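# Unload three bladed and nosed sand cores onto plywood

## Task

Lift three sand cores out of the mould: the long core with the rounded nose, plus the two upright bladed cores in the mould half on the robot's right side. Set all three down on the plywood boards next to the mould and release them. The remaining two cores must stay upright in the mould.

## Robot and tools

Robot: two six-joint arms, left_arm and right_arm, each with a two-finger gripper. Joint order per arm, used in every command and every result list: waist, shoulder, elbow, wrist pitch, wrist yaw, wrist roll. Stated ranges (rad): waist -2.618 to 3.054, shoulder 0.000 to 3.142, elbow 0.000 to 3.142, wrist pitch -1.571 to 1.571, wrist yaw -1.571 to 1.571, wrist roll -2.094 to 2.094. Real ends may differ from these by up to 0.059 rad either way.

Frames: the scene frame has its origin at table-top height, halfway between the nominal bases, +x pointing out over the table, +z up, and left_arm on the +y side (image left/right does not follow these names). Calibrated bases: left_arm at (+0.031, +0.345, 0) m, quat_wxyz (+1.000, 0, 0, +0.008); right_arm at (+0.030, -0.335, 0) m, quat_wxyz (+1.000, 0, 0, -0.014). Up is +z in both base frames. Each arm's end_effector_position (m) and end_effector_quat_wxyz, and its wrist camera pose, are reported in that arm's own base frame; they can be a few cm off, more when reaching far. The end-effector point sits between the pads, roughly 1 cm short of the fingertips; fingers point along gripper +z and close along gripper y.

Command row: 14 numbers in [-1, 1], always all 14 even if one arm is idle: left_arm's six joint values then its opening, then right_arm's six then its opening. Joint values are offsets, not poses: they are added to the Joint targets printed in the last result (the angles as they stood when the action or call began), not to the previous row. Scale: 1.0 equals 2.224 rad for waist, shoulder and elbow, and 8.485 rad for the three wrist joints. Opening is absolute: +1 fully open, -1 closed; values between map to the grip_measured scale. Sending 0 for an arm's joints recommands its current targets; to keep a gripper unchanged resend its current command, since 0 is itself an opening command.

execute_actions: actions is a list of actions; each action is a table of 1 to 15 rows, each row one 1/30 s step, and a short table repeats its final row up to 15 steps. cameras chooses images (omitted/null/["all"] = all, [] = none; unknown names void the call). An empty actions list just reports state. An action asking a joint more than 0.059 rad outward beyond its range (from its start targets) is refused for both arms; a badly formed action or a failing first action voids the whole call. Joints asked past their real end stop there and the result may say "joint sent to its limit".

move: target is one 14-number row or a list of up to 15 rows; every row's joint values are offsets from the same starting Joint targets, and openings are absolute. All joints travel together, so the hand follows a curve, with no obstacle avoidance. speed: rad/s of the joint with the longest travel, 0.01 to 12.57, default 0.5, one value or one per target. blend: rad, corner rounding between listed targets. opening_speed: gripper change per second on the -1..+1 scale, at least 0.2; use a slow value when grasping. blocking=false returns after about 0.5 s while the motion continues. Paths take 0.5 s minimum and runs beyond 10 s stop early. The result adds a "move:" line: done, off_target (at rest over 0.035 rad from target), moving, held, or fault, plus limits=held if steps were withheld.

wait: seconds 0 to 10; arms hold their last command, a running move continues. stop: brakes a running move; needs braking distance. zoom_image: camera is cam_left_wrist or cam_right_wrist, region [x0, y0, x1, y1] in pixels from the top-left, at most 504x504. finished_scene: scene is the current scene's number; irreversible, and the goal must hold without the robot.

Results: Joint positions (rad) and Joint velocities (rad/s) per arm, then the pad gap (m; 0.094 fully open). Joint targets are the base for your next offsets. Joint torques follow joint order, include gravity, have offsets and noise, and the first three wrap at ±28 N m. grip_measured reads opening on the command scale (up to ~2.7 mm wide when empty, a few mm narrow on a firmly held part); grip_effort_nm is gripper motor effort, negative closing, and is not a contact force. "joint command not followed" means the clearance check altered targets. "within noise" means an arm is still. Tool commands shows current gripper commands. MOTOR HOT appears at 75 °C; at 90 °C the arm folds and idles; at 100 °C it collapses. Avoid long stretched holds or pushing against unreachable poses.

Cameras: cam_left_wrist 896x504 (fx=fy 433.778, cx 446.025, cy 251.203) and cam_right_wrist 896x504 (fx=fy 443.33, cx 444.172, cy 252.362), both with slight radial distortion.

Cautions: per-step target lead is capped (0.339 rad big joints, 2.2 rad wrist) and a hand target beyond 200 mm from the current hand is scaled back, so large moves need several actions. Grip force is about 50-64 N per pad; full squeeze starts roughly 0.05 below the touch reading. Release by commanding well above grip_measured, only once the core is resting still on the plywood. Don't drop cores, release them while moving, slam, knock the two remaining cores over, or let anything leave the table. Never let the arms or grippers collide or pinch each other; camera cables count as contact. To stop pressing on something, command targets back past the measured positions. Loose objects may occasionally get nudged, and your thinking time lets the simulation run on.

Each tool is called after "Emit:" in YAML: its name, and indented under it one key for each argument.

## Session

Emit:
execute_actions:
  actions: []

Scene clock: 0.00 s.
left_arm: end_effector_position=(+0.3493, -0.0518, +0.2095) grip_measured=+1.000 grip_effort_nm=n/a end_effector_quat_wxyz=(+0.534, -0.007, +0.815, -0.226) | right_arm: end_effector_position=(+0.3046, +0.0783, +0.1820) grip_measured=+1.000 grip_effort_nm=n/a end_effector_quat_wxyz=(+0.477, +0.034, +0.863, +0.162)
Joint positions: left_arm=[0.059 1.017 0.578 0.071 0.424 -0.25 0.094] | right_arm=[0.21 0.854 0.562 -0.224 -0.068 0.329 0.094]
Joint velocities: within noise
Joint torques (N m): no reading
Heat: left arm: 31 °C; right arm: 32 °C.
Joint targets: left_arm=[0.059 1.010 0.587 0.072 0.427 -0.248] | right_arm=[0.210 0.847 0.574 -0.220 -0.067 0.327]
Tool commands: left_gripper/opening=+1.0 right_gripper/opening=+1.0

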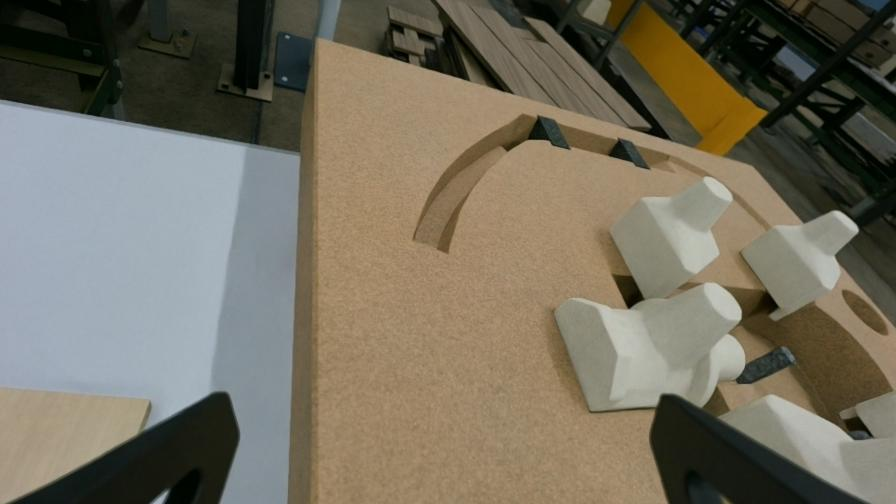

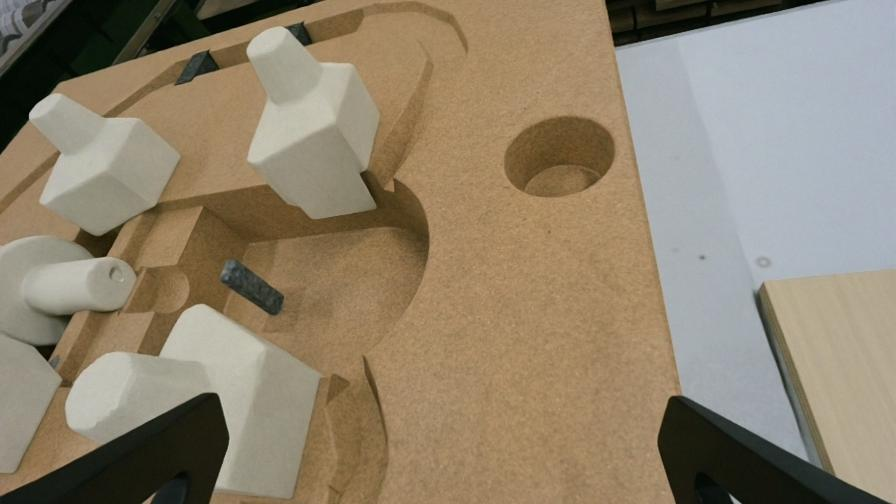

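Emit:
move:
  target: [-0.1839,0.3188,0.7878,-0.1875,-0.0503,0.0292,1,0.1304,0.3925,0.7936,-0.1531,0.0079,-0.0385,1]
  speed: 1.2

Scene clock: 7.27 s.
left_arm: end_effector_position=(+0.3536, -0.1274, +0.3762) grip_measured=+1.000 grip_effort_nm=0.027 end_effector_quat_wxyz=(+0.325, +0.160, +0.930, -0.062) | right_arm: end_effector_position=(+0.3321, +0.1818, +0.3727) grip_measured=+1.000 grip_effort_nm=0.022 end_effector_quat_wxyz=(+0.316, -0.229, +0.917, +0.085)
Joint positions: left_arm=[-0.344 1.705 2.318 -1.511 0.009 -0.007 0.094] | right_arm=[0.495 1.711 2.313 -1.506 -0.008 0.007 0.094]
Joint velocities: within noise
Joint torques (N m): left_arm=[-0.35 -4.72 5.52 1.54 -0.08 0.03] | right_arm=[0.49 -4.97 6.31 0.96 0.06 -0.11]
Heat: left arm: 32 °C; right arm: 32 °C.
Joint targets: left_arm=[-0.350 1.719 2.340 -1.519 0.000 -0.001] | right_arm=[0.500 1.720 2.339 -1.519 0.000 0.000]
move: done

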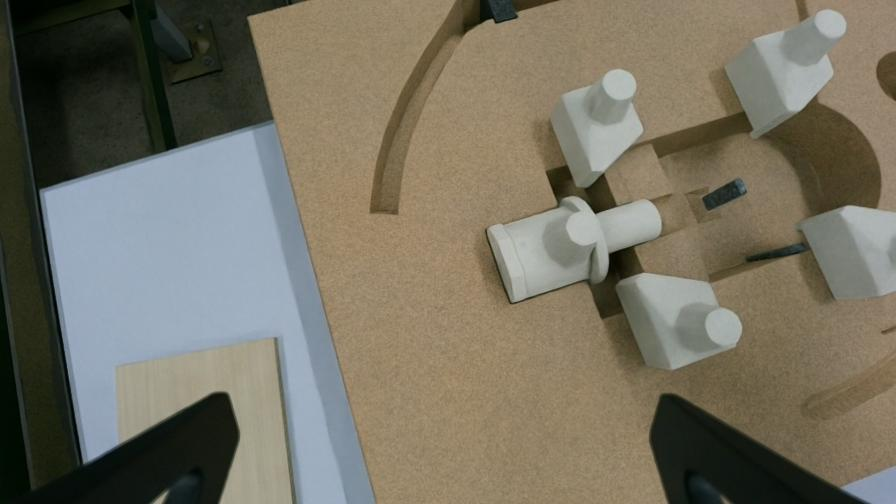

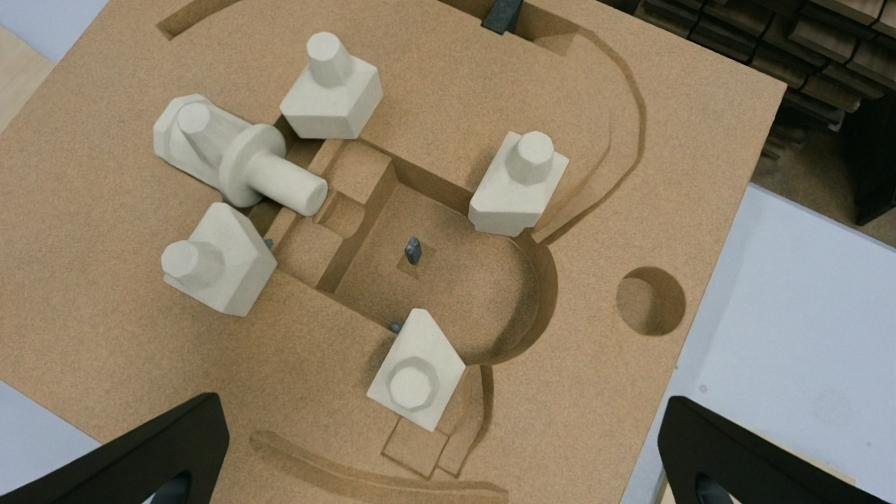

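Emit:
move:
  target: [-0.0886,0.0923,-0.1148,0.0423,0,0,0.15,0.0701,0.0245,-0.2244,0.0208,0.0271,0.0761,0.4]
  speed: 0.9

Scene clock: 35.93 s.
left_arm: end_effector_position=(+0.4056, -0.2462, +0.2583) grip_measured=+0.152 grip_effort_nm=-0.061 end_effector_quat_wxyz=(+0.269, +0.256, +0.925, -0.079) | right_arm: end_effector_position=(+0.3257, +0.2019, +0.2193) grip_measured=+0.403 grip_effort_nm=-0.134 end_effector_quat_wxyz=(+0.175, +0.008, +0.985, -0.001)
Joint positions: left_arm=[-0.546 1.917 2.088 -1.173 0.006 -0.006 0.054] | right_arm=[0.652 1.775 1.845 -1.36 0.215 0.637 0.066]
Joint velocities: within noise
Joint torques (N m): left_arm=[-0.12 -8.21 4.57 1.62 -0.04 0] | right_arm=[0.38 -7.17 4.89 0.71 0.23 0.02]
Heat: left arm: 34 °C; right arm: 34 °C.
Joint targets: left_arm=[-0.547 1.924 2.084 -1.160 0.000 -0.001] | right_arm=[0.656 1.775 1.840 -1.343 0.230 0.646]
move: done

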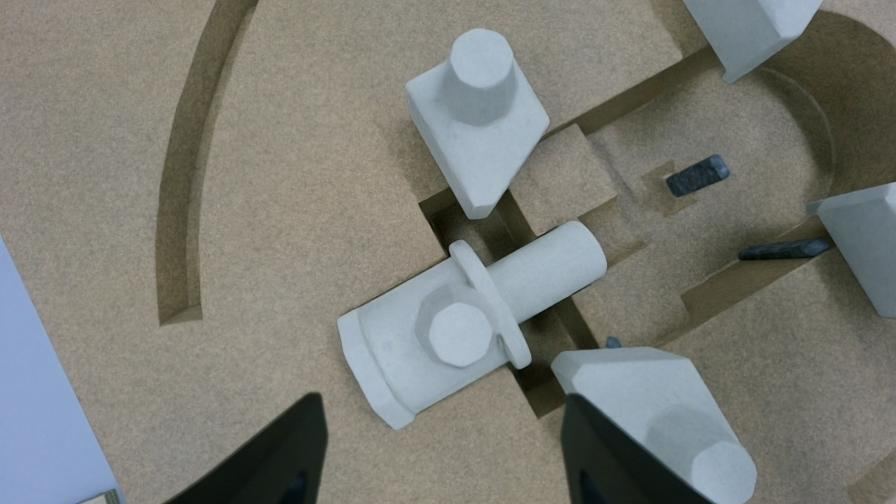

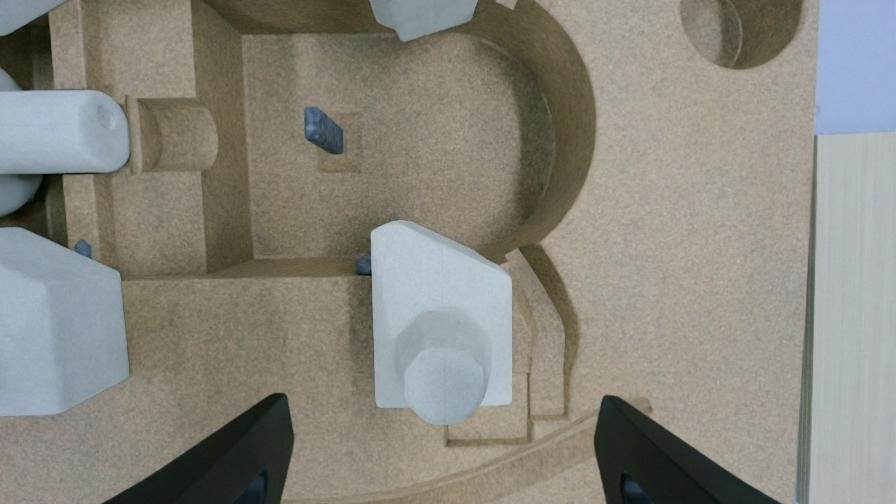

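Emit:
move:
  target:
    - [-0.0051,-0.0109,-0.1938,0.0479,0,0,0.0,0,-0.02,-0.1464,0.0332,0,0,0.4]
    - [-0.0051,-0.0109,-0.1938,0.0479,0,0,-0.7,0,-0.02,-0.1464,0.0332,0,0,-0.7]
  speed: 0.5
  opening_speed: 0.5

Scene clock: 50.10 s.
left_arm: end_effector_position=(+0.4174, -0.2564, +0.1496) grip_measured=-0.234 grip_effort_nm=-0.999 end_effector_quat_wxyz=(+0.257, +0.261, +0.927, -0.076) | right_arm: end_effector_position=(+0.3281, +0.2015, +0.1434) grip_measured=+0.027 grip_effort_nm=-1.009 end_effector_quat_wxyz=(+0.169, +0.008, +0.986, -0.013)
Joint positions: left_arm=[-0.551 1.917 1.659 -0.771 0.006 -0.003 0.036] | right_arm=[0.652 1.758 1.523 -1.079 0.226 0.639 0.048]
Joint velocities: within noise
Joint torques (N m): left_arm=[-0.58 -10.33 5.01 1.61 -0.04 -0.04] | right_arm=[0.39 -9.48 4.9 0.68 0.13 0.04]
Heat: left arm: 34 °C; right arm: 37 °C.
Joint targets: left_arm=[-0.558 1.900 1.653 -0.753 0.000 -0.001] | right_arm=[0.656 1.730 1.514 -1.061 0.230 0.646]
move: done

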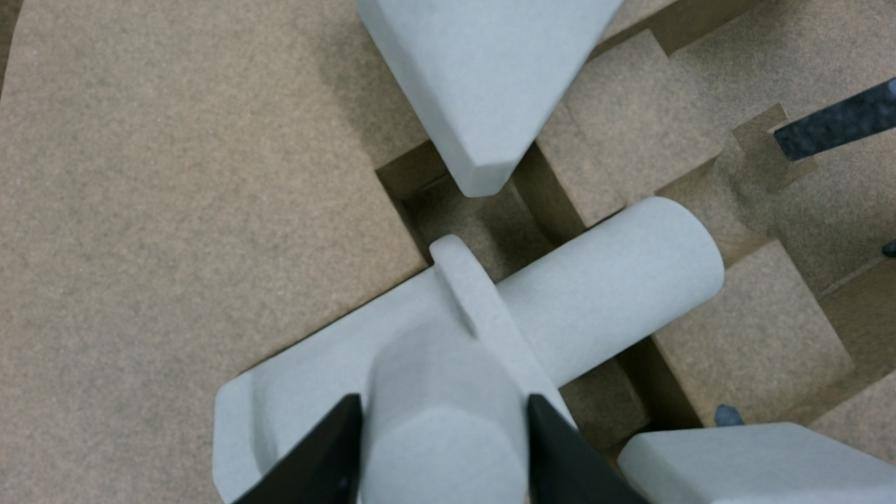

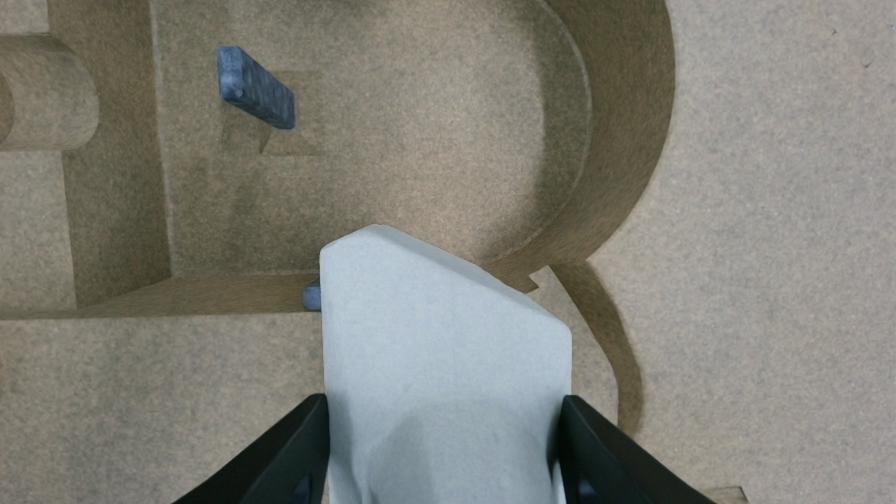

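Emit:
move:
  target:
    - [0,0,0,0,0,0,-0.7,0,0,0,0,0,0,0.2]
    - [0,0,0,0,0,0,-0.7,0,-0.0108,0,0.0028,0,0,0.2]
    - [0,0,0,0,0,0,-0.7,0,-0.0108,0,0.0028,0,0,-0.7]
  speed: 0.4
  opening_speed: 0.8
  cameras: ["cam_right_wrist"]

Scene clock: 57.77 s.
left_arm: end_effector_position=(+0.4174, -0.2564, +0.1496) grip_measured=-0.234 grip_effort_nm=-1.004 end_effector_quat_wxyz=(+0.257, +0.261, +0.927, -0.076) | right_arm: end_effector_position=(+0.3321, +0.2043, +0.1524) grip_measured=-0.344 grip_effort_nm=-1.009 end_effector_quat_wxyz=(+0.186, +0.011, +0.982, +0.000)
Joint positions: left_arm=[-0.551 1.917 1.659 -0.771 0.006 -0.003 0.036] | right_arm=[0.652 1.737 1.523 -1.056 0.227 0.639 0.031]
Joint velocities: within noise
Joint torques (N m): left_arm=[-0.57 -10.35 4.93 1.6 -0.02 -0.05] | right_arm=[0.36 -9.74 4.93 0.75 0.12 0.04]
Heat: left arm: 35 °C; right arm: 39 °C.
Joint targets: left_arm=[-0.558 1.900 1.653 -0.753 0.000 -0.001] | right_arm=[0.656 1.706 1.514 -1.037 0.230 0.646]
move: done
Images, in order (width x height): cam_right_wrist 896x504.

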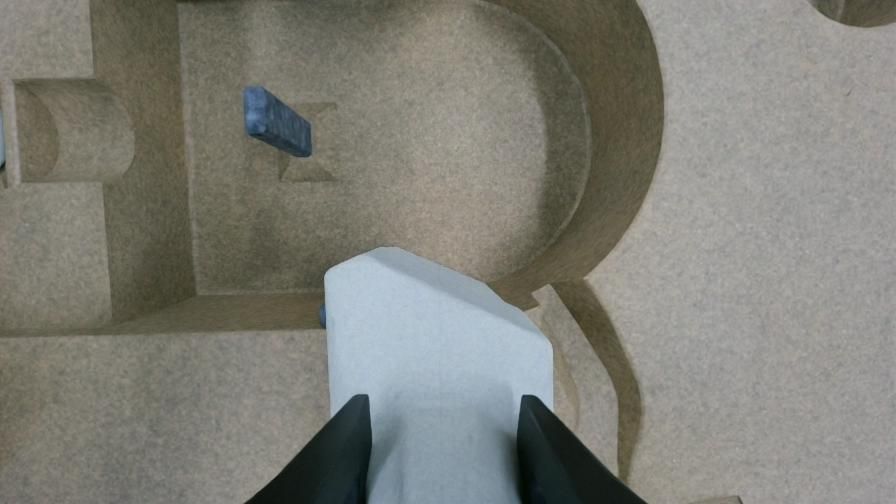

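Emit:
move:
  target:
    - [0,-0.0072,0.0511,-0.0118,0,0,-0.7,0,0.0158,0.0647,-0.0185,0,0,-0.7]
    - [0,0.0071,0.1803,-0.0371,0,0,-0.7,0,0.0491,0.2173,-0.0498,0,0,-0.7]
    - [0,-0.0465,0.183,-0.046,0,0,-0.7,0,0.0491,0.2173,-0.0498,0,0,-0.7]
  speed: 0.35
  blend: 0.03

Scene clock: 68.07 s.
left_arm: end_effector_position=(+0.3850, -0.2365, +0.2482) grip_measured=-0.235 grip_effort_nm=-1.004 end_effector_quat_wxyz=(+0.241, +0.264, +0.931, -0.071) | right_arm: end_effector_position=(+0.3228, +0.1996, +0.2293) grip_measured=-0.346 grip_effort_nm=-1.004 end_effector_quat_wxyz=(+0.160, +0.007, +0.987, -0.014)
Joint positions: left_arm=[-0.551 1.867 2.01 -1.206 0.006 -0.001 0.036] | right_arm=[0.652 1.819 1.953 -1.464 0.216 0.64 0.031]
Joint velocities: within noise
Joint torques (N m): left_arm=[-0.55 -13.64 9.17 2.06 -0.05 -0.07] | right_arm=[0.38 -7.64 8.69 0.53 0.22 0.03]
Heat: left arm: 36 °C; right arm: 39 °C.
Joint targets: left_arm=[-0.558 1.796 2.060 -1.144 0.000 0.000] | right_arm=[0.656 1.816 1.998 -1.460 0.230 0.646]
move: off_target (left_arm, right_arm); left_arm: the shoulder is farthest, 0.071 rad from its target; right_arm: the elbow is farthest, 0.045 rad from its target

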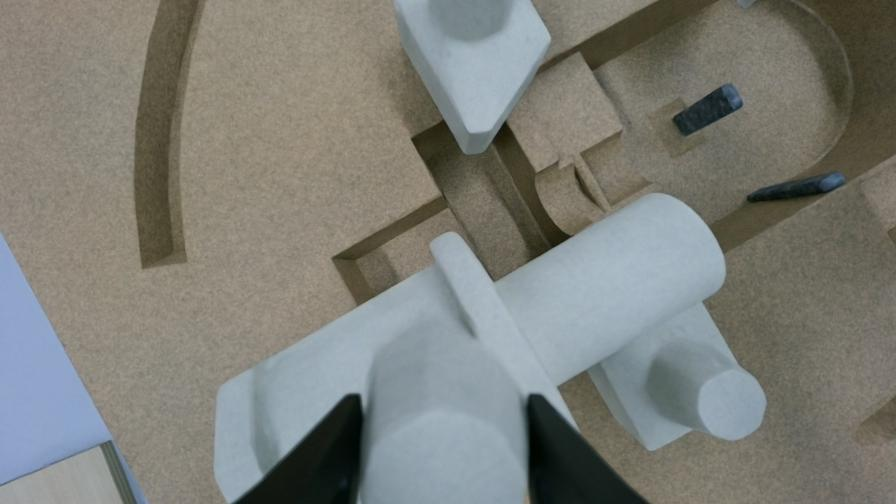

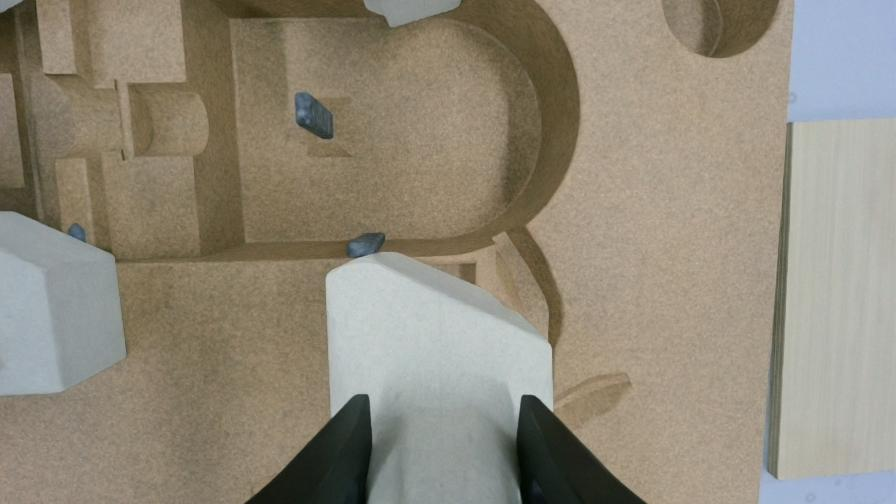

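Emit:
move:
  target:
    - [0.2988,-0.1562,-0.1937,-0.0138,-0.0589,-0.1025,-0.7,-0.4366,-0.2276,-0.3436,0.0868,-0.0271,-0.0761,-0.7]
    - [0.2988,-0.1562,-0.1937,-0.0138,-0.0589,-0.1025,-0.7,-0.4366,-0.221,-0.5187,0.1344,-0.0271,-0.0761,-0.7]
  speed: [0.8,0.5]
  blend: 0.05

Scene clock: 91.37 s.
left_arm: end_effector_position=(+0.3134, +0.1105, +0.2551) grip_measured=-0.235 grip_effort_nm=-0.999 end_effector_quat_wxyz=(+0.249, -0.482, +0.830, +0.131) | right_arm: end_effector_position=(+0.3387, -0.1108, +0.1133) grip_measured=-0.348 grip_effort_nm=-1.004 end_effector_quat_wxyz=(+0.319, +0.152, +0.934, -0.053)
Joint positions: left_arm=[0.106 1.502 1.621 -1.312 -0.438 -0.861 0.036] | right_arm=[-0.315 1.345 0.84 -0.407 0.007 0.006 0.031]
Joint velocities: within noise
Joint torques (N m): left_arm=[0.1 -9.21 5.49 1.7 -0.94 -0.17] | right_arm=[-0.01 -6.01 6.19 1.9 -0.08 -0.11]
Heat: left arm: 41 °C; right arm: 39 °C.
Joint targets: left_arm=[0.106 1.449 1.630 -1.261 -0.500 -0.870] | right_arm=[-0.315 1.324 0.844 -0.319 0.000 0.000]
move: off_target (left_arm, right_arm); left_arm: the wrist yaw is farthest, 0.062 rad from its target; right_arm: the wrist pitch is farthest, 0.087 rad from its target

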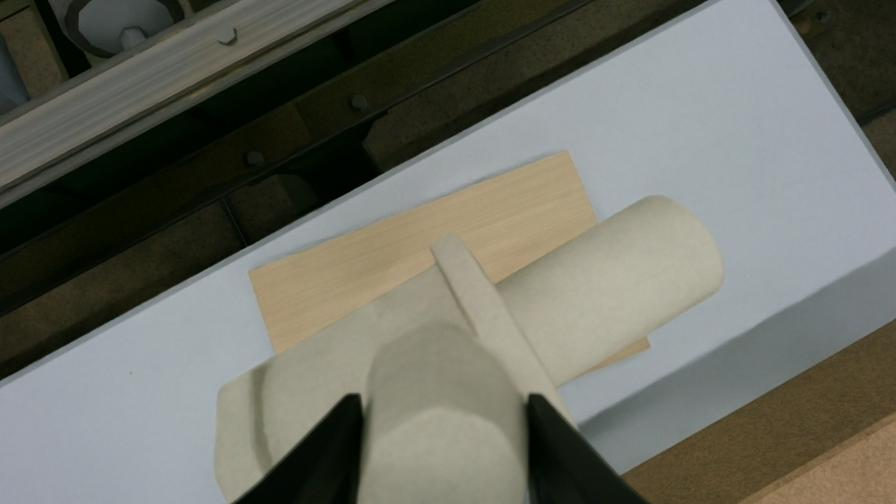

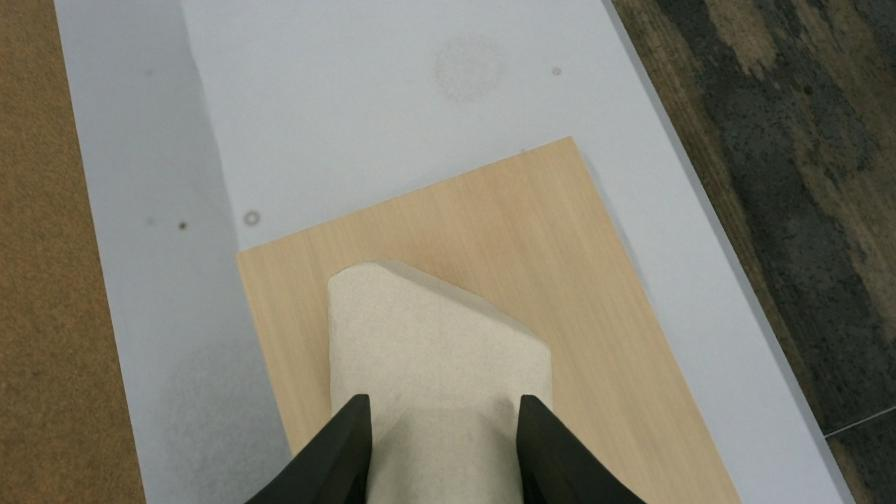

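Emit:
move:
  target:
    - [0,0.0058,-0.2596,0.0672,0,0,-0.7,0,0.0149,-0.0349,0.013,0,0,-0.7]
    - [0,0.0133,-0.2893,0.077,0,0,-0.7,0,0.0149,-0.0349,0.013,0,0,-0.7]
  speed: [0.4,0.12]

Scene clock: 107.93 s.
left_arm: end_effector_position=(+0.3238, +0.1199, +0.1118) grip_measured=-0.235 grip_effort_nm=-1.004 end_effector_quat_wxyz=(+0.274, -0.487, +0.816, +0.146) | right_arm: end_effector_position=(+0.3459, -0.1131, +0.1041) grip_measured=-0.348 grip_effort_nm=-1.004 end_effector_quat_wxyz=(+0.346, +0.150, +0.924, -0.058)
Joint positions: left_arm=[0.107 1.489 1.001 -0.668 -0.489 -0.864 0.036] | right_arm=[-0.315 1.354 0.771 -0.271 0.007 0.004 0.031]
Joint velocities: within noise
Joint torques (N m): left_arm=[-0.03 -5.79 3.82 1.84 -0.37 -0.13] | right_arm=[0.01 -4.08 5.5 1.73 -0.08 -0.08]
Heat: left arm: 38 °C; right arm: 36 °C.
Joint targets: left_arm=[0.107 1.479 0.986 -0.608 -0.500 -0.870] | right_arm=[-0.315 1.357 0.766 -0.209 0.000 0.000]
move: off_target (left_arm, right_arm); left_arm: the wrist pitch is farthest, 0.060 rad from its target; right_arm: the wrist pitch is farthest, 0.062 rad from its target

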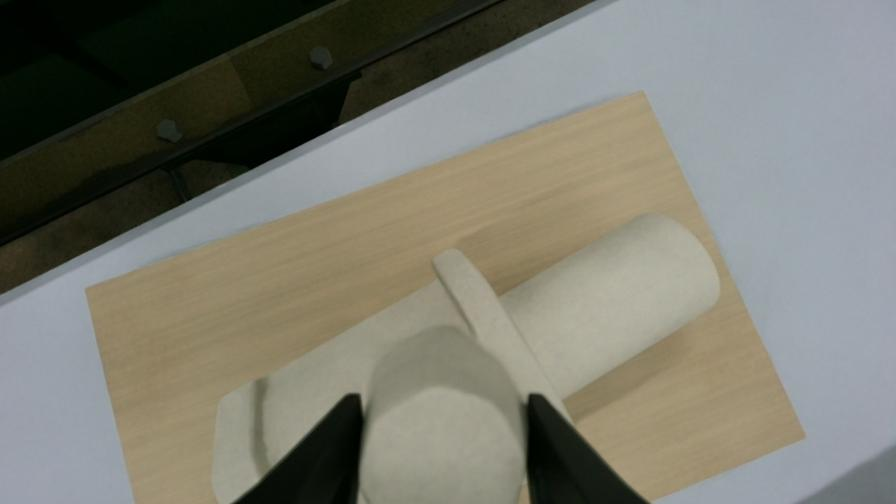

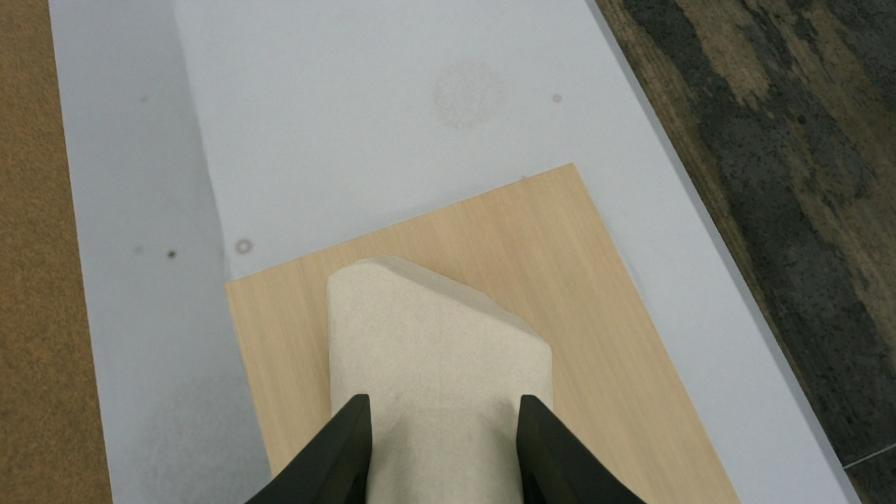

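Emit:
move:
  target:
    - [0,0,0,0,0,0,0.1,0,-0.0146,0.0353,-0.0131,0,0,-0.7]
    - [0,0,0,0,0,0,0.1,0,0.0718,0.0892,-0.0046,0,0,-0.7]
    - [0,0,0,0,0,0,0.1,0,0.0846,0.0635,0.0055,0,0,-0.7]
  speed: [0.3,0.4,0.1]
  opening_speed: 0.25

Scene clock: 122.67 s.
left_arm: end_effector_position=(+0.3314, +0.1208, +0.1139) grip_measured=+0.098 grip_effort_nm=0.125 end_effector_quat_wxyz=(+0.291, -0.489, +0.810, +0.138) | right_arm: end_effector_position=(+0.3922, -0.1282, +0.1045) grip_measured=-0.348 grip_effort_nm=-1.009 end_effector_quat_wxyz=(+0.356, +0.149, +0.921, -0.059)
Joint positions: left_arm=[0.107 1.489 0.995 -0.622 -0.489 -0.864 0.052] | right_arm=[-0.315 1.539 0.916 -0.21 0.007 0.003 0.031]
Joint velocities: within noise
Joint torques (N m): left_arm=[-0.02 -5.97 4.44 1.41 -0.37 -0.14] | right_arm=[0.01 -5.26 5.18 1.58 -0.08 -0.07]
Heat: left arm: 37 °C; right arm: 37 °C.
Joint targets: left_arm=[0.107 1.479 0.986 -0.607 -0.500 -0.870] | right_arm=[-0.315 1.545 0.908 -0.162 0.000 0.000]
move: off_target (right_arm); right_arm: the wrist pitch is farthest, 0.048 rad from its target

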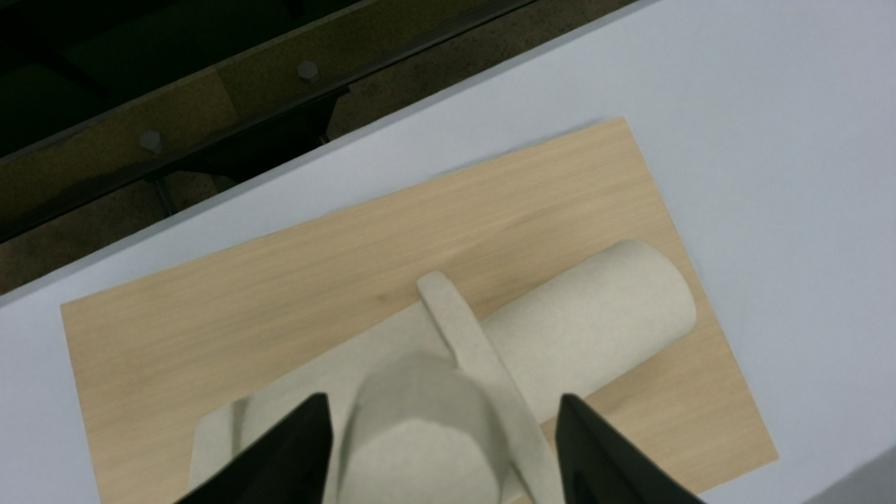

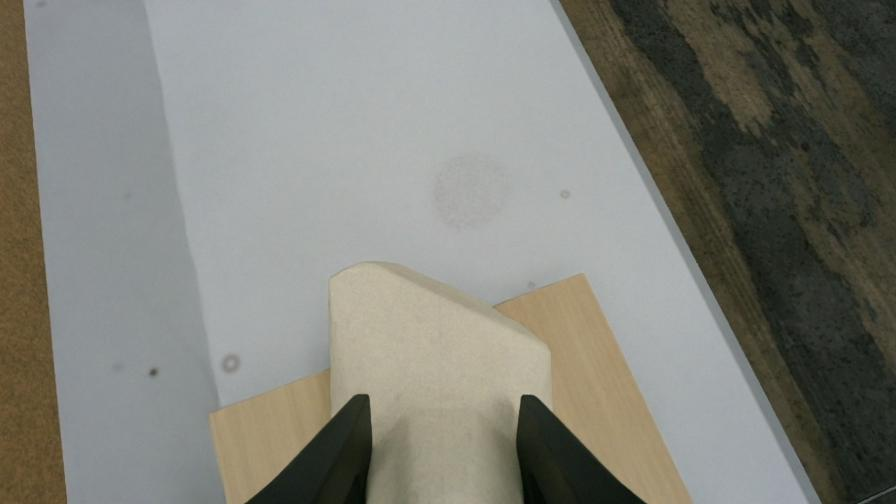

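Emit:
move:
  target:
    - [0,0,0,0,0,0,0.35,0,0,0,0,0,0,-0.325]
    - [0,-0.0122,0.0656,-0.0203,0,0,0.35,0,-0.0491,-0.0725,0.006,0,0,-0.325]
    - [0,-0.0102,0.1621,-0.0427,0,0,0.35,0,-0.0691,-0.1333,0.0167,0,0,-0.325]
  speed: 0.15
  opening_speed: 0.4

Scene clock: 144.93 s.
left_arm: end_effector_position=(+0.3353, +0.1211, +0.1962) grip_measured=+0.348 grip_effort_nm=0.125 end_effector_quat_wxyz=(+0.287, -0.489, +0.812, +0.140) | right_arm: end_effector_position=(+0.3645, -0.1190, +0.0975) grip_measured=-0.320 grip_effort_nm=-0.222 end_effector_quat_wxyz=(+0.418, +0.145, +0.894, -0.069)
Joint positions: left_arm=[0.107 1.483 1.322 -0.964 -0.489 -0.864 0.063] | right_arm=[-0.315 1.386 0.644 0.046 0.007 0.003 0.032]
Joint velocities: within noise
Joint torques (N m): left_arm=[-0.02 -7.24 7.27 1.17 -0.36 -0.14] | right_arm=[-0.01 -4.01 3.22 0.7 -0.07 -0.07]
Heat: left arm: 38 °C; right arm: 38 °C.
Joint targets: left_arm=[0.107 1.456 1.347 -0.970 -0.500 -0.870] | right_arm=[-0.315 1.392 0.611 -0.021 0.000 0.000]
move: off_target (right_arm); right_arm: the wrist pitch is farthest, 0.066 rad from its target

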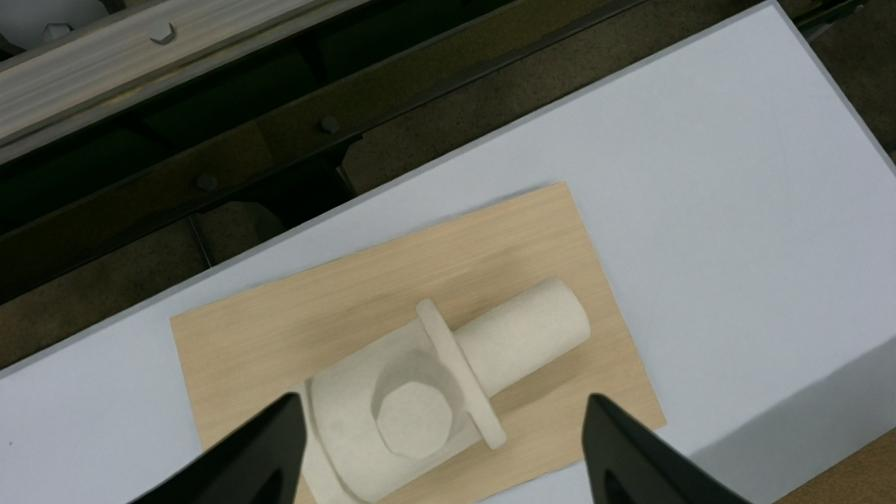

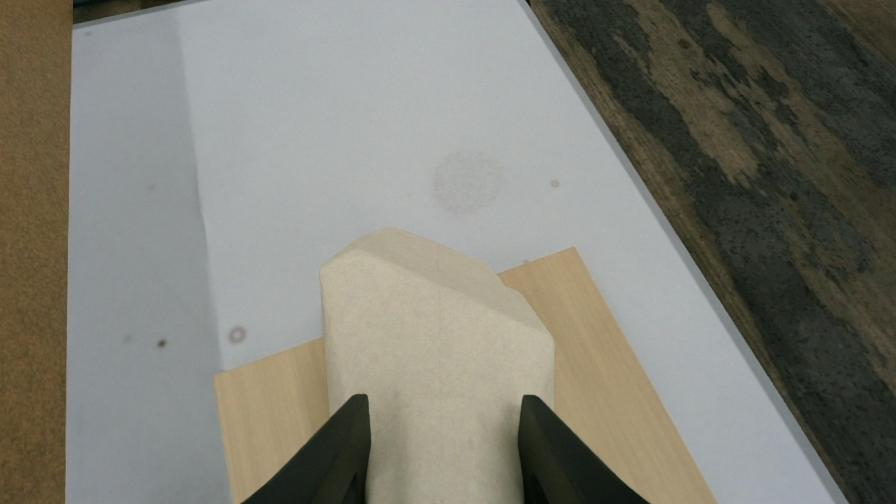

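Emit:
move:
  target: [0,0,0,0,0,0,0.35,0,0.0119,-0.0488,0.0161,0,0,-0.31]
  speed: 0.15
  opening_speed: 0.2
  cameras: ["cam_right_wrist"]

Scene clock: 150.17 s.
left_arm: end_effector_position=(+0.3351, +0.1211, +0.1961) grip_measured=+0.348 grip_effort_nm=0.125 end_effector_quat_wxyz=(+0.286, -0.489, +0.812, +0.140) | right_arm: end_effector_position=(+0.3664, -0.1196, +0.0971) grip_measured=-0.309 grip_effort_nm=-0.051 end_effector_quat_wxyz=(+0.463, +0.141, +0.872, -0.076)
Joint positions: left_arm=[0.107 1.483 1.322 -0.965 -0.489 -0.864 0.063] | right_arm=[-0.315 1.384 0.548 0.241 0.006 0.003 0.032]
Joint velocities: within noise
Joint torques (N m): left_arm=[0.01 -7.38 7.36 1.19 -0.37 -0.14] | right_arm=[-0.01 -1.58 2.18 0.25 -0.07 -0.08]
Heat: left arm: 38 °C; right arm: 36 °C.
Joint targets: left_arm=[0.107 1.456 1.347 -0.970 -0.500 -0.870] | right_arm=[-0.315 1.418 0.503 0.116 0.000 0.000]
move: off_target (right_arm); right_arm: the wrist pitch is farthest, 0.125 rad from its target
Images, in order (width x height): cam_right_wrist 896x504.

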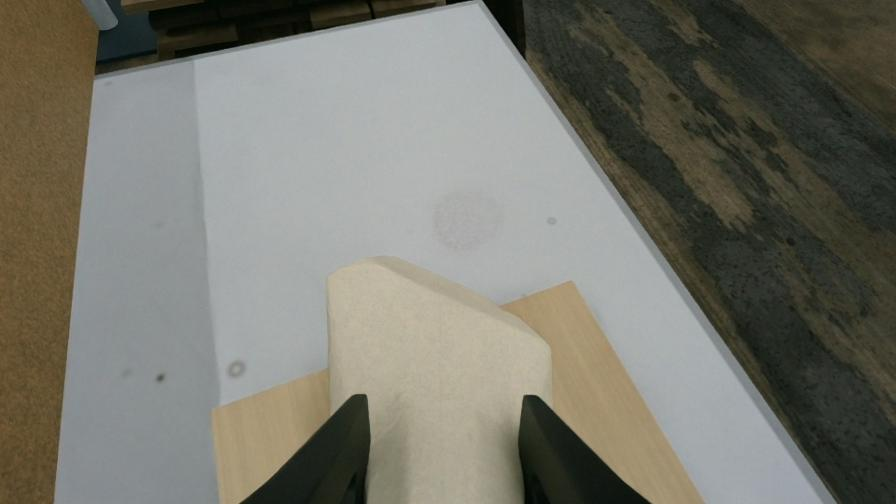

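Emit:
move:
  target:
    - [0,0,0,0,0,0,0.35,0,-0.0402,0.0076,-0.0008,0,0,-0.31]
    - [0,0,0,0,0,0,0.35,0,-0.0402,0.0076,-0.0008,0,0,-0.297]
  speed: 0.3
  opening_speed: 0.2
  cameras: ["cam_right_wrist"]

Scene clock: 156.73 s.
left_arm: end_effector_position=(+0.3351, +0.1211, +0.1961) grip_measured=+0.348 grip_effort_nm=0.125 end_effector_quat_wxyz=(+0.286, -0.489, +0.812, +0.140) | right_arm: end_effector_position=(+0.3533, -0.1153, +0.0938) grip_measured=-0.298 grip_effort_nm=0.056 end_effector_quat_wxyz=(+0.442, +0.143, +0.882, -0.072)
Joint positions: left_arm=[0.107 1.483 1.322 -0.965 -0.489 -0.864 0.063] | right_arm=[-0.315 1.334 0.54 0.153 0.006 0.003 0.033]
Joint velocities: within noise
Joint torques (N m): left_arm=[0.02 -7.21 7.28 1.17 -0.38 -0.13] | right_arm=[0.01 -4.29 4.1 0.95 -0.07 -0.07]
Heat: left arm: 39 °C; right arm: 35 °C.
Joint targets: left_arm=[0.107 1.456 1.347 -0.970 -0.500 -0.870] | right_arm=[-0.315 1.329 0.520 0.109 0.000 0.000]
move: off_target (right_arm); target 2's new numbers were sent with right_arm's wrist pitch 0.049 rad from that target; right_arm: the wrist pitch is farthest, 0.044 rad from its target
Images, in order (width x height): cam_right_wrist 896x504.

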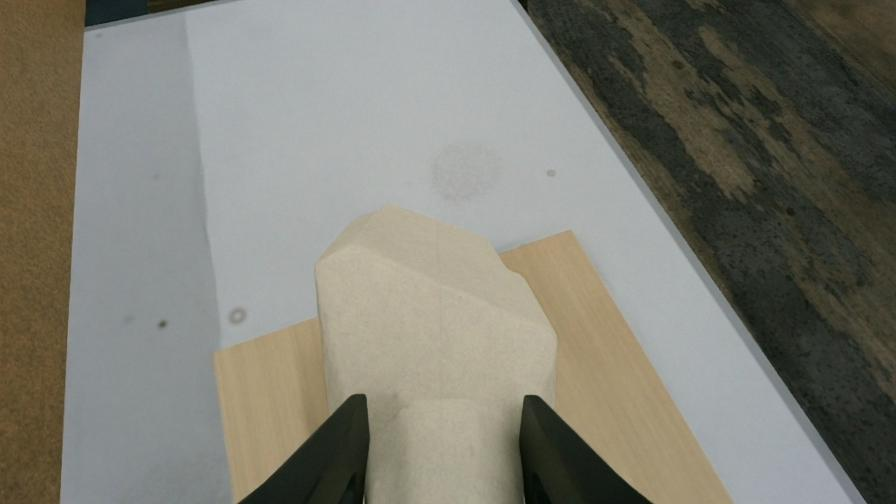

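Emit:
move:
  target:
    - [0,0,0,0,0,0,0.35,0,0.0033,-0.0183,0.008,0,0,-0.297]
    - [0,0,0,0,0,0,0.35,0,0.029,-0.0705,0.0284,0,0,-0.297]
  speed: 0.15
  cameras: ["cam_right_wrist"]

Scene clock: 162.60 s.
left_arm: end_effector_position=(+0.3351, +0.1211, +0.1961) grip_measured=+0.348 grip_effort_nm=0.120 end_effector_quat_wxyz=(+0.286, -0.489, +0.812, +0.140) | right_arm: end_effector_position=(+0.3368, -0.1094, +0.0603) grip_measured=-0.297 grip_effort_nm=0.046 end_effector_quat_wxyz=(+0.450, +0.142, +0.879, -0.072)
Joint positions: left_arm=[0.107 1.483 1.322 -0.965 -0.489 -0.864 0.063] | right_arm=[-0.315 1.372 0.382 0.365 0.003 0.003 0.033]
Joint velocities: within noise
Joint torques (N m): left_arm=[-0.02 -7.27 7.31 1.18 -0.38 -0.14] | right_arm=[0.01 -2.07 3.56 1.19 -0.04 -0.07]
Heat: left arm: 39 °C; right arm: 35 °C.
Joint targets: left_arm=[0.107 1.456 1.347 -0.970 -0.500 -0.870] | right_arm=[-0.315 1.393 0.363 0.350 0.000 0.000]
move: done
Images, in order (width x height): cam_right_wrist 896x504.

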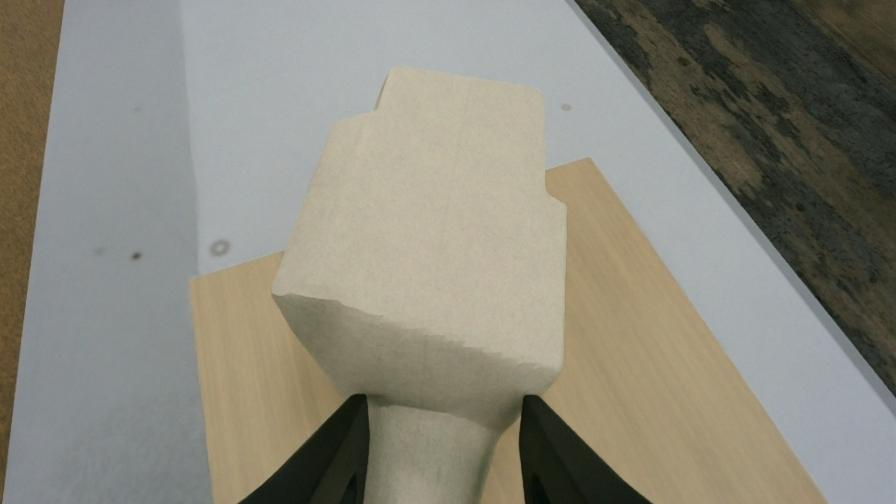

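Emit:
move:
  target:
    - [0,0,0,0,0,0,0.35,0,0.0326,-0.0233,0.0147,0,0,-0.297]
    - [0,0,0,0,0,0,0.35,0,0.0326,-0.0233,0.0147,0,0,-0.15]
  speed: 0.15
  opening_speed: 0.3
  cameras: ["cam_right_wrist"]

Scene clock: 168.67 s.
left_arm: end_effector_position=(+0.3351, +0.1211, +0.1961) grip_measured=+0.348 grip_effort_nm=0.134 end_effector_quat_wxyz=(+0.286, -0.489, +0.812, +0.140) | right_arm: end_effector_position=(+0.3426, -0.1111, +0.0556) grip_measured=-0.153 grip_effort_nm=0.183 end_effector_quat_wxyz=(+0.477, +0.139, +0.864, -0.076)
Joint positions: left_arm=[0.107 1.483 1.322 -0.965 -0.489 -0.864 0.063] | right_arm=[-0.315 1.445 0.337 0.545 0.002 0.003 0.04]
Joint velocities: within noise
Joint torques (N m): left_arm=[0.03 -7.38 7.32 1.18 -0.38 -0.13] | right_arm=[0.02 -2.29 2.67 0.77 -0.03 -0.07]
Heat: left arm: 39 °C; right arm: 35 °C.
Joint targets: left_arm=[0.107 1.456 1.347 -0.970 -0.500 -0.870] | right_arm=[-0.315 1.466 0.311 0.475 0.000 0.000]
move: off_target (right_arm); target 2's new numbers were sent with right_arm's wrist pitch 0.069 rad from that target; right_arm: the wrist pitch is farthest, 0.070 rad from its target
Images, in order (width x height): cam_right_wrist 896x504.

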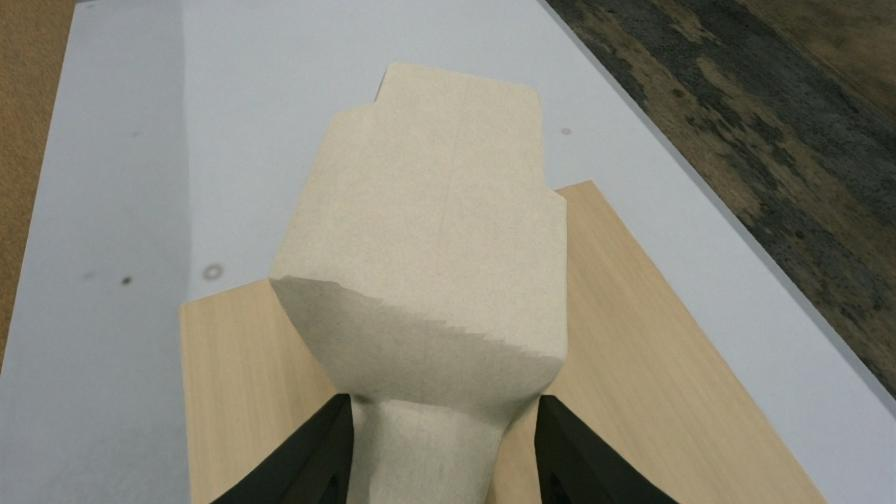

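Emit:
move:
  target:
    - [0,0,0,0,0,0,0.35,0,-0.0094,0.0117,0.0083,0,0,-0.15]
    - [0,0,0,0,0,0,0.35,0,-0.0094,0.0117,0.0083,0,0,0.3]
    - [0,0,0,0,0,0,0.35,0,-0.2478,-0.0006,-0.0554,0,0,0.3]
  speed: 0.4
  opening_speed: 0.6
  cameras: ["cam_right_wrist"]

Scene clock: 176.97 s.
left_arm: end_effector_position=(+0.3351, +0.1211, +0.1961) grip_measured=+0.348 grip_effort_nm=0.125 end_effector_quat_wxyz=(+0.286, -0.489, +0.812, +0.140) | right_arm: end_effector_position=(+0.2874, -0.0931, +0.0992) grip_measured=+0.297 grip_effort_nm=0.183 end_effector_quat_wxyz=(+0.460, +0.141, +0.873, -0.074)
Joint positions: left_arm=[0.107 1.483 1.322 -0.965 -0.489 -0.864 0.063] | right_arm=[-0.315 0.927 0.322 0.004 0.002 0.003 0.061]
Joint velocities: within noise
Joint torques (N m): left_arm=[0.02 -7.34 7.31 1.18 -0.38 -0.13] | right_arm=[-0.01 -2.3 5.14 1.36 -0.04 -0.07]
Heat: left arm: 39 °C; right arm: 35 °C.
Joint targets: left_arm=[0.107 1.456 1.347 -0.970 -0.500 -0.870] | right_arm=[-0.315 0.915 0.310 0.005 0.000 0.000]
move: done
Images, in order (width x height): cam_right_wrist 896x504.

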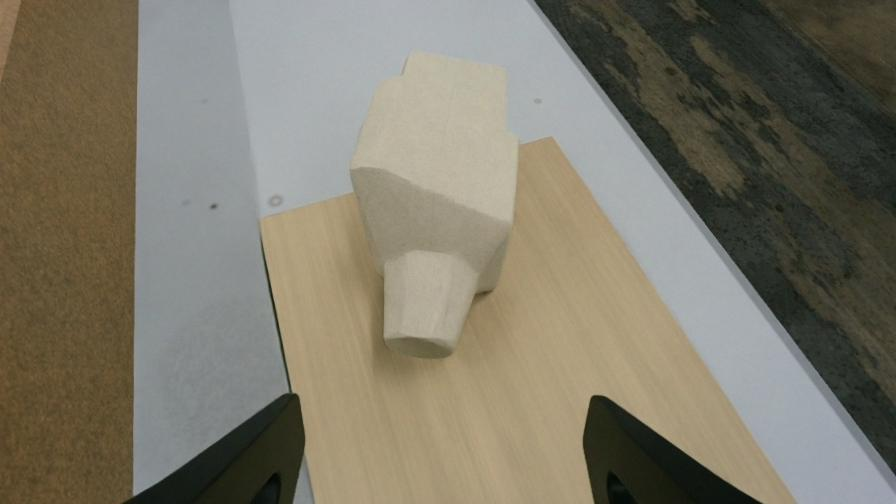

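Emit:
move:
  target:
    - [0,0,0,0,0,0,0.35,0,0.0382,0.3103,-0.0713,0,0,0.3]
    - [0,0,0,0,0,0,0.35,0.3515,0.5758,0.9278,-0.1405,0.0331,0.049,0.3]
  speed: 1.0
  blend: 0.1
  cameras: ["cam_right_wrist"]

Scene clock: 190.53 s.
left_arm: end_effector_position=(+0.3351, +0.1211, +0.1961) grip_measured=+0.348 grip_effort_nm=0.125 end_effector_quat_wxyz=(+0.286, -0.489, +0.812, +0.140) | right_arm: end_effector_position=(+0.4954, +0.2013, +0.2223) grip_measured=+0.297 grip_effort_nm=0.178 end_effector_quat_wxyz=(+0.297, +0.005, +0.955, -0.002)
Joint positions: left_arm=[0.107 1.483 1.322 -0.965 -0.489 -0.864 0.063] | right_arm=[0.472 2.192 2.343 -1.175 0.267 0.408 0.061]
Joint velocities: within noise
Joint torques (N m): left_arm=[0.09 -7.36 7.3 1.17 -0.36 -0.11] | right_arm=[-0.44 -10.25 7.86 0.82 0.24 0.06]
Heat: left arm: 40 °C; right arm: 36 °C.
Joint targets: left_arm=[0.107 1.456 1.347 -0.970 -0.500 -0.870] | right_arm=[0.467 2.195 2.373 -1.187 0.281 0.416]
move: done
Images, in order (width x height): cam_right_wrist 896x504.

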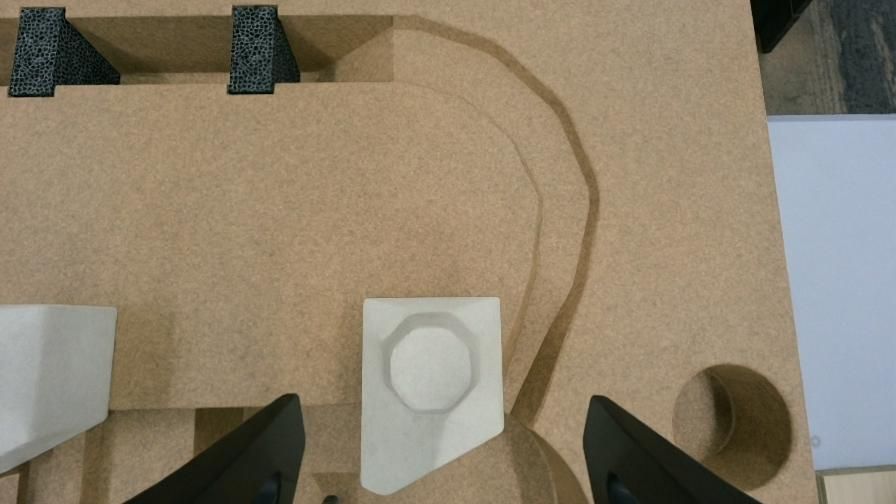

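Emit:
move:
  target:
    - [0,0,0,0,0,0,0.35,0.0031,-0.0015,-0.1332,0.0344,0,0,0.3]
    - [0,0,0,0,0,0,0.35,0.0031,-0.0015,-0.1332,0.0344,0,0,-0.7]
  speed: 0.4
  opening_speed: 0.5
  cameras: ["cam_right_wrist"]

Scene clock: 199.73 s.
left_arm: end_effector_position=(+0.3351, +0.1211, +0.1961) grip_measured=+0.348 grip_effort_nm=0.125 end_effector_quat_wxyz=(+0.286, -0.489, +0.812, +0.140) | right_arm: end_effector_position=(+0.5110, +0.2072, +0.1600) grip_measured=-0.321 grip_effort_nm=-1.004 end_effector_quat_wxyz=(+0.299, +0.007, +0.954, -0.006)
Joint positions: left_arm=[0.107 1.483 1.322 -0.965 -0.489 -0.864 0.063] | right_arm=[0.472 2.192 2.084 -0.916 0.277 0.408 0.032]
Joint velocities: within noise
Joint torques (N m): left_arm=[0.03 -7.3 7.39 1.19 -0.37 -0.14] | right_arm=[0.12 -10.88 5.29 1.1 0.14 0.05]
Heat: left arm: 40 °C; right arm: 36 °C.
Joint targets: left_arm=[0.107 1.456 1.347 -0.970 -0.500 -0.870] | right_arm=[0.474 2.192 2.077 -0.895 0.281 0.416]
move: done
Images, in order (width x height): cam_right_wrist 896x504.

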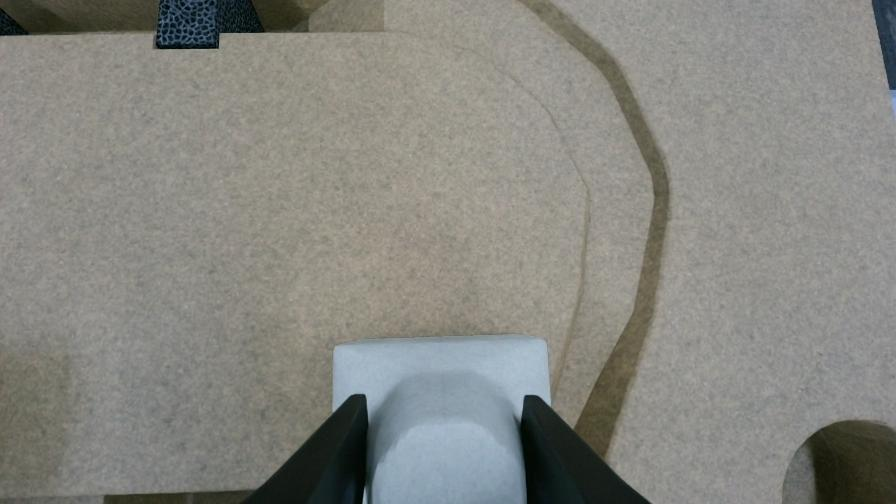

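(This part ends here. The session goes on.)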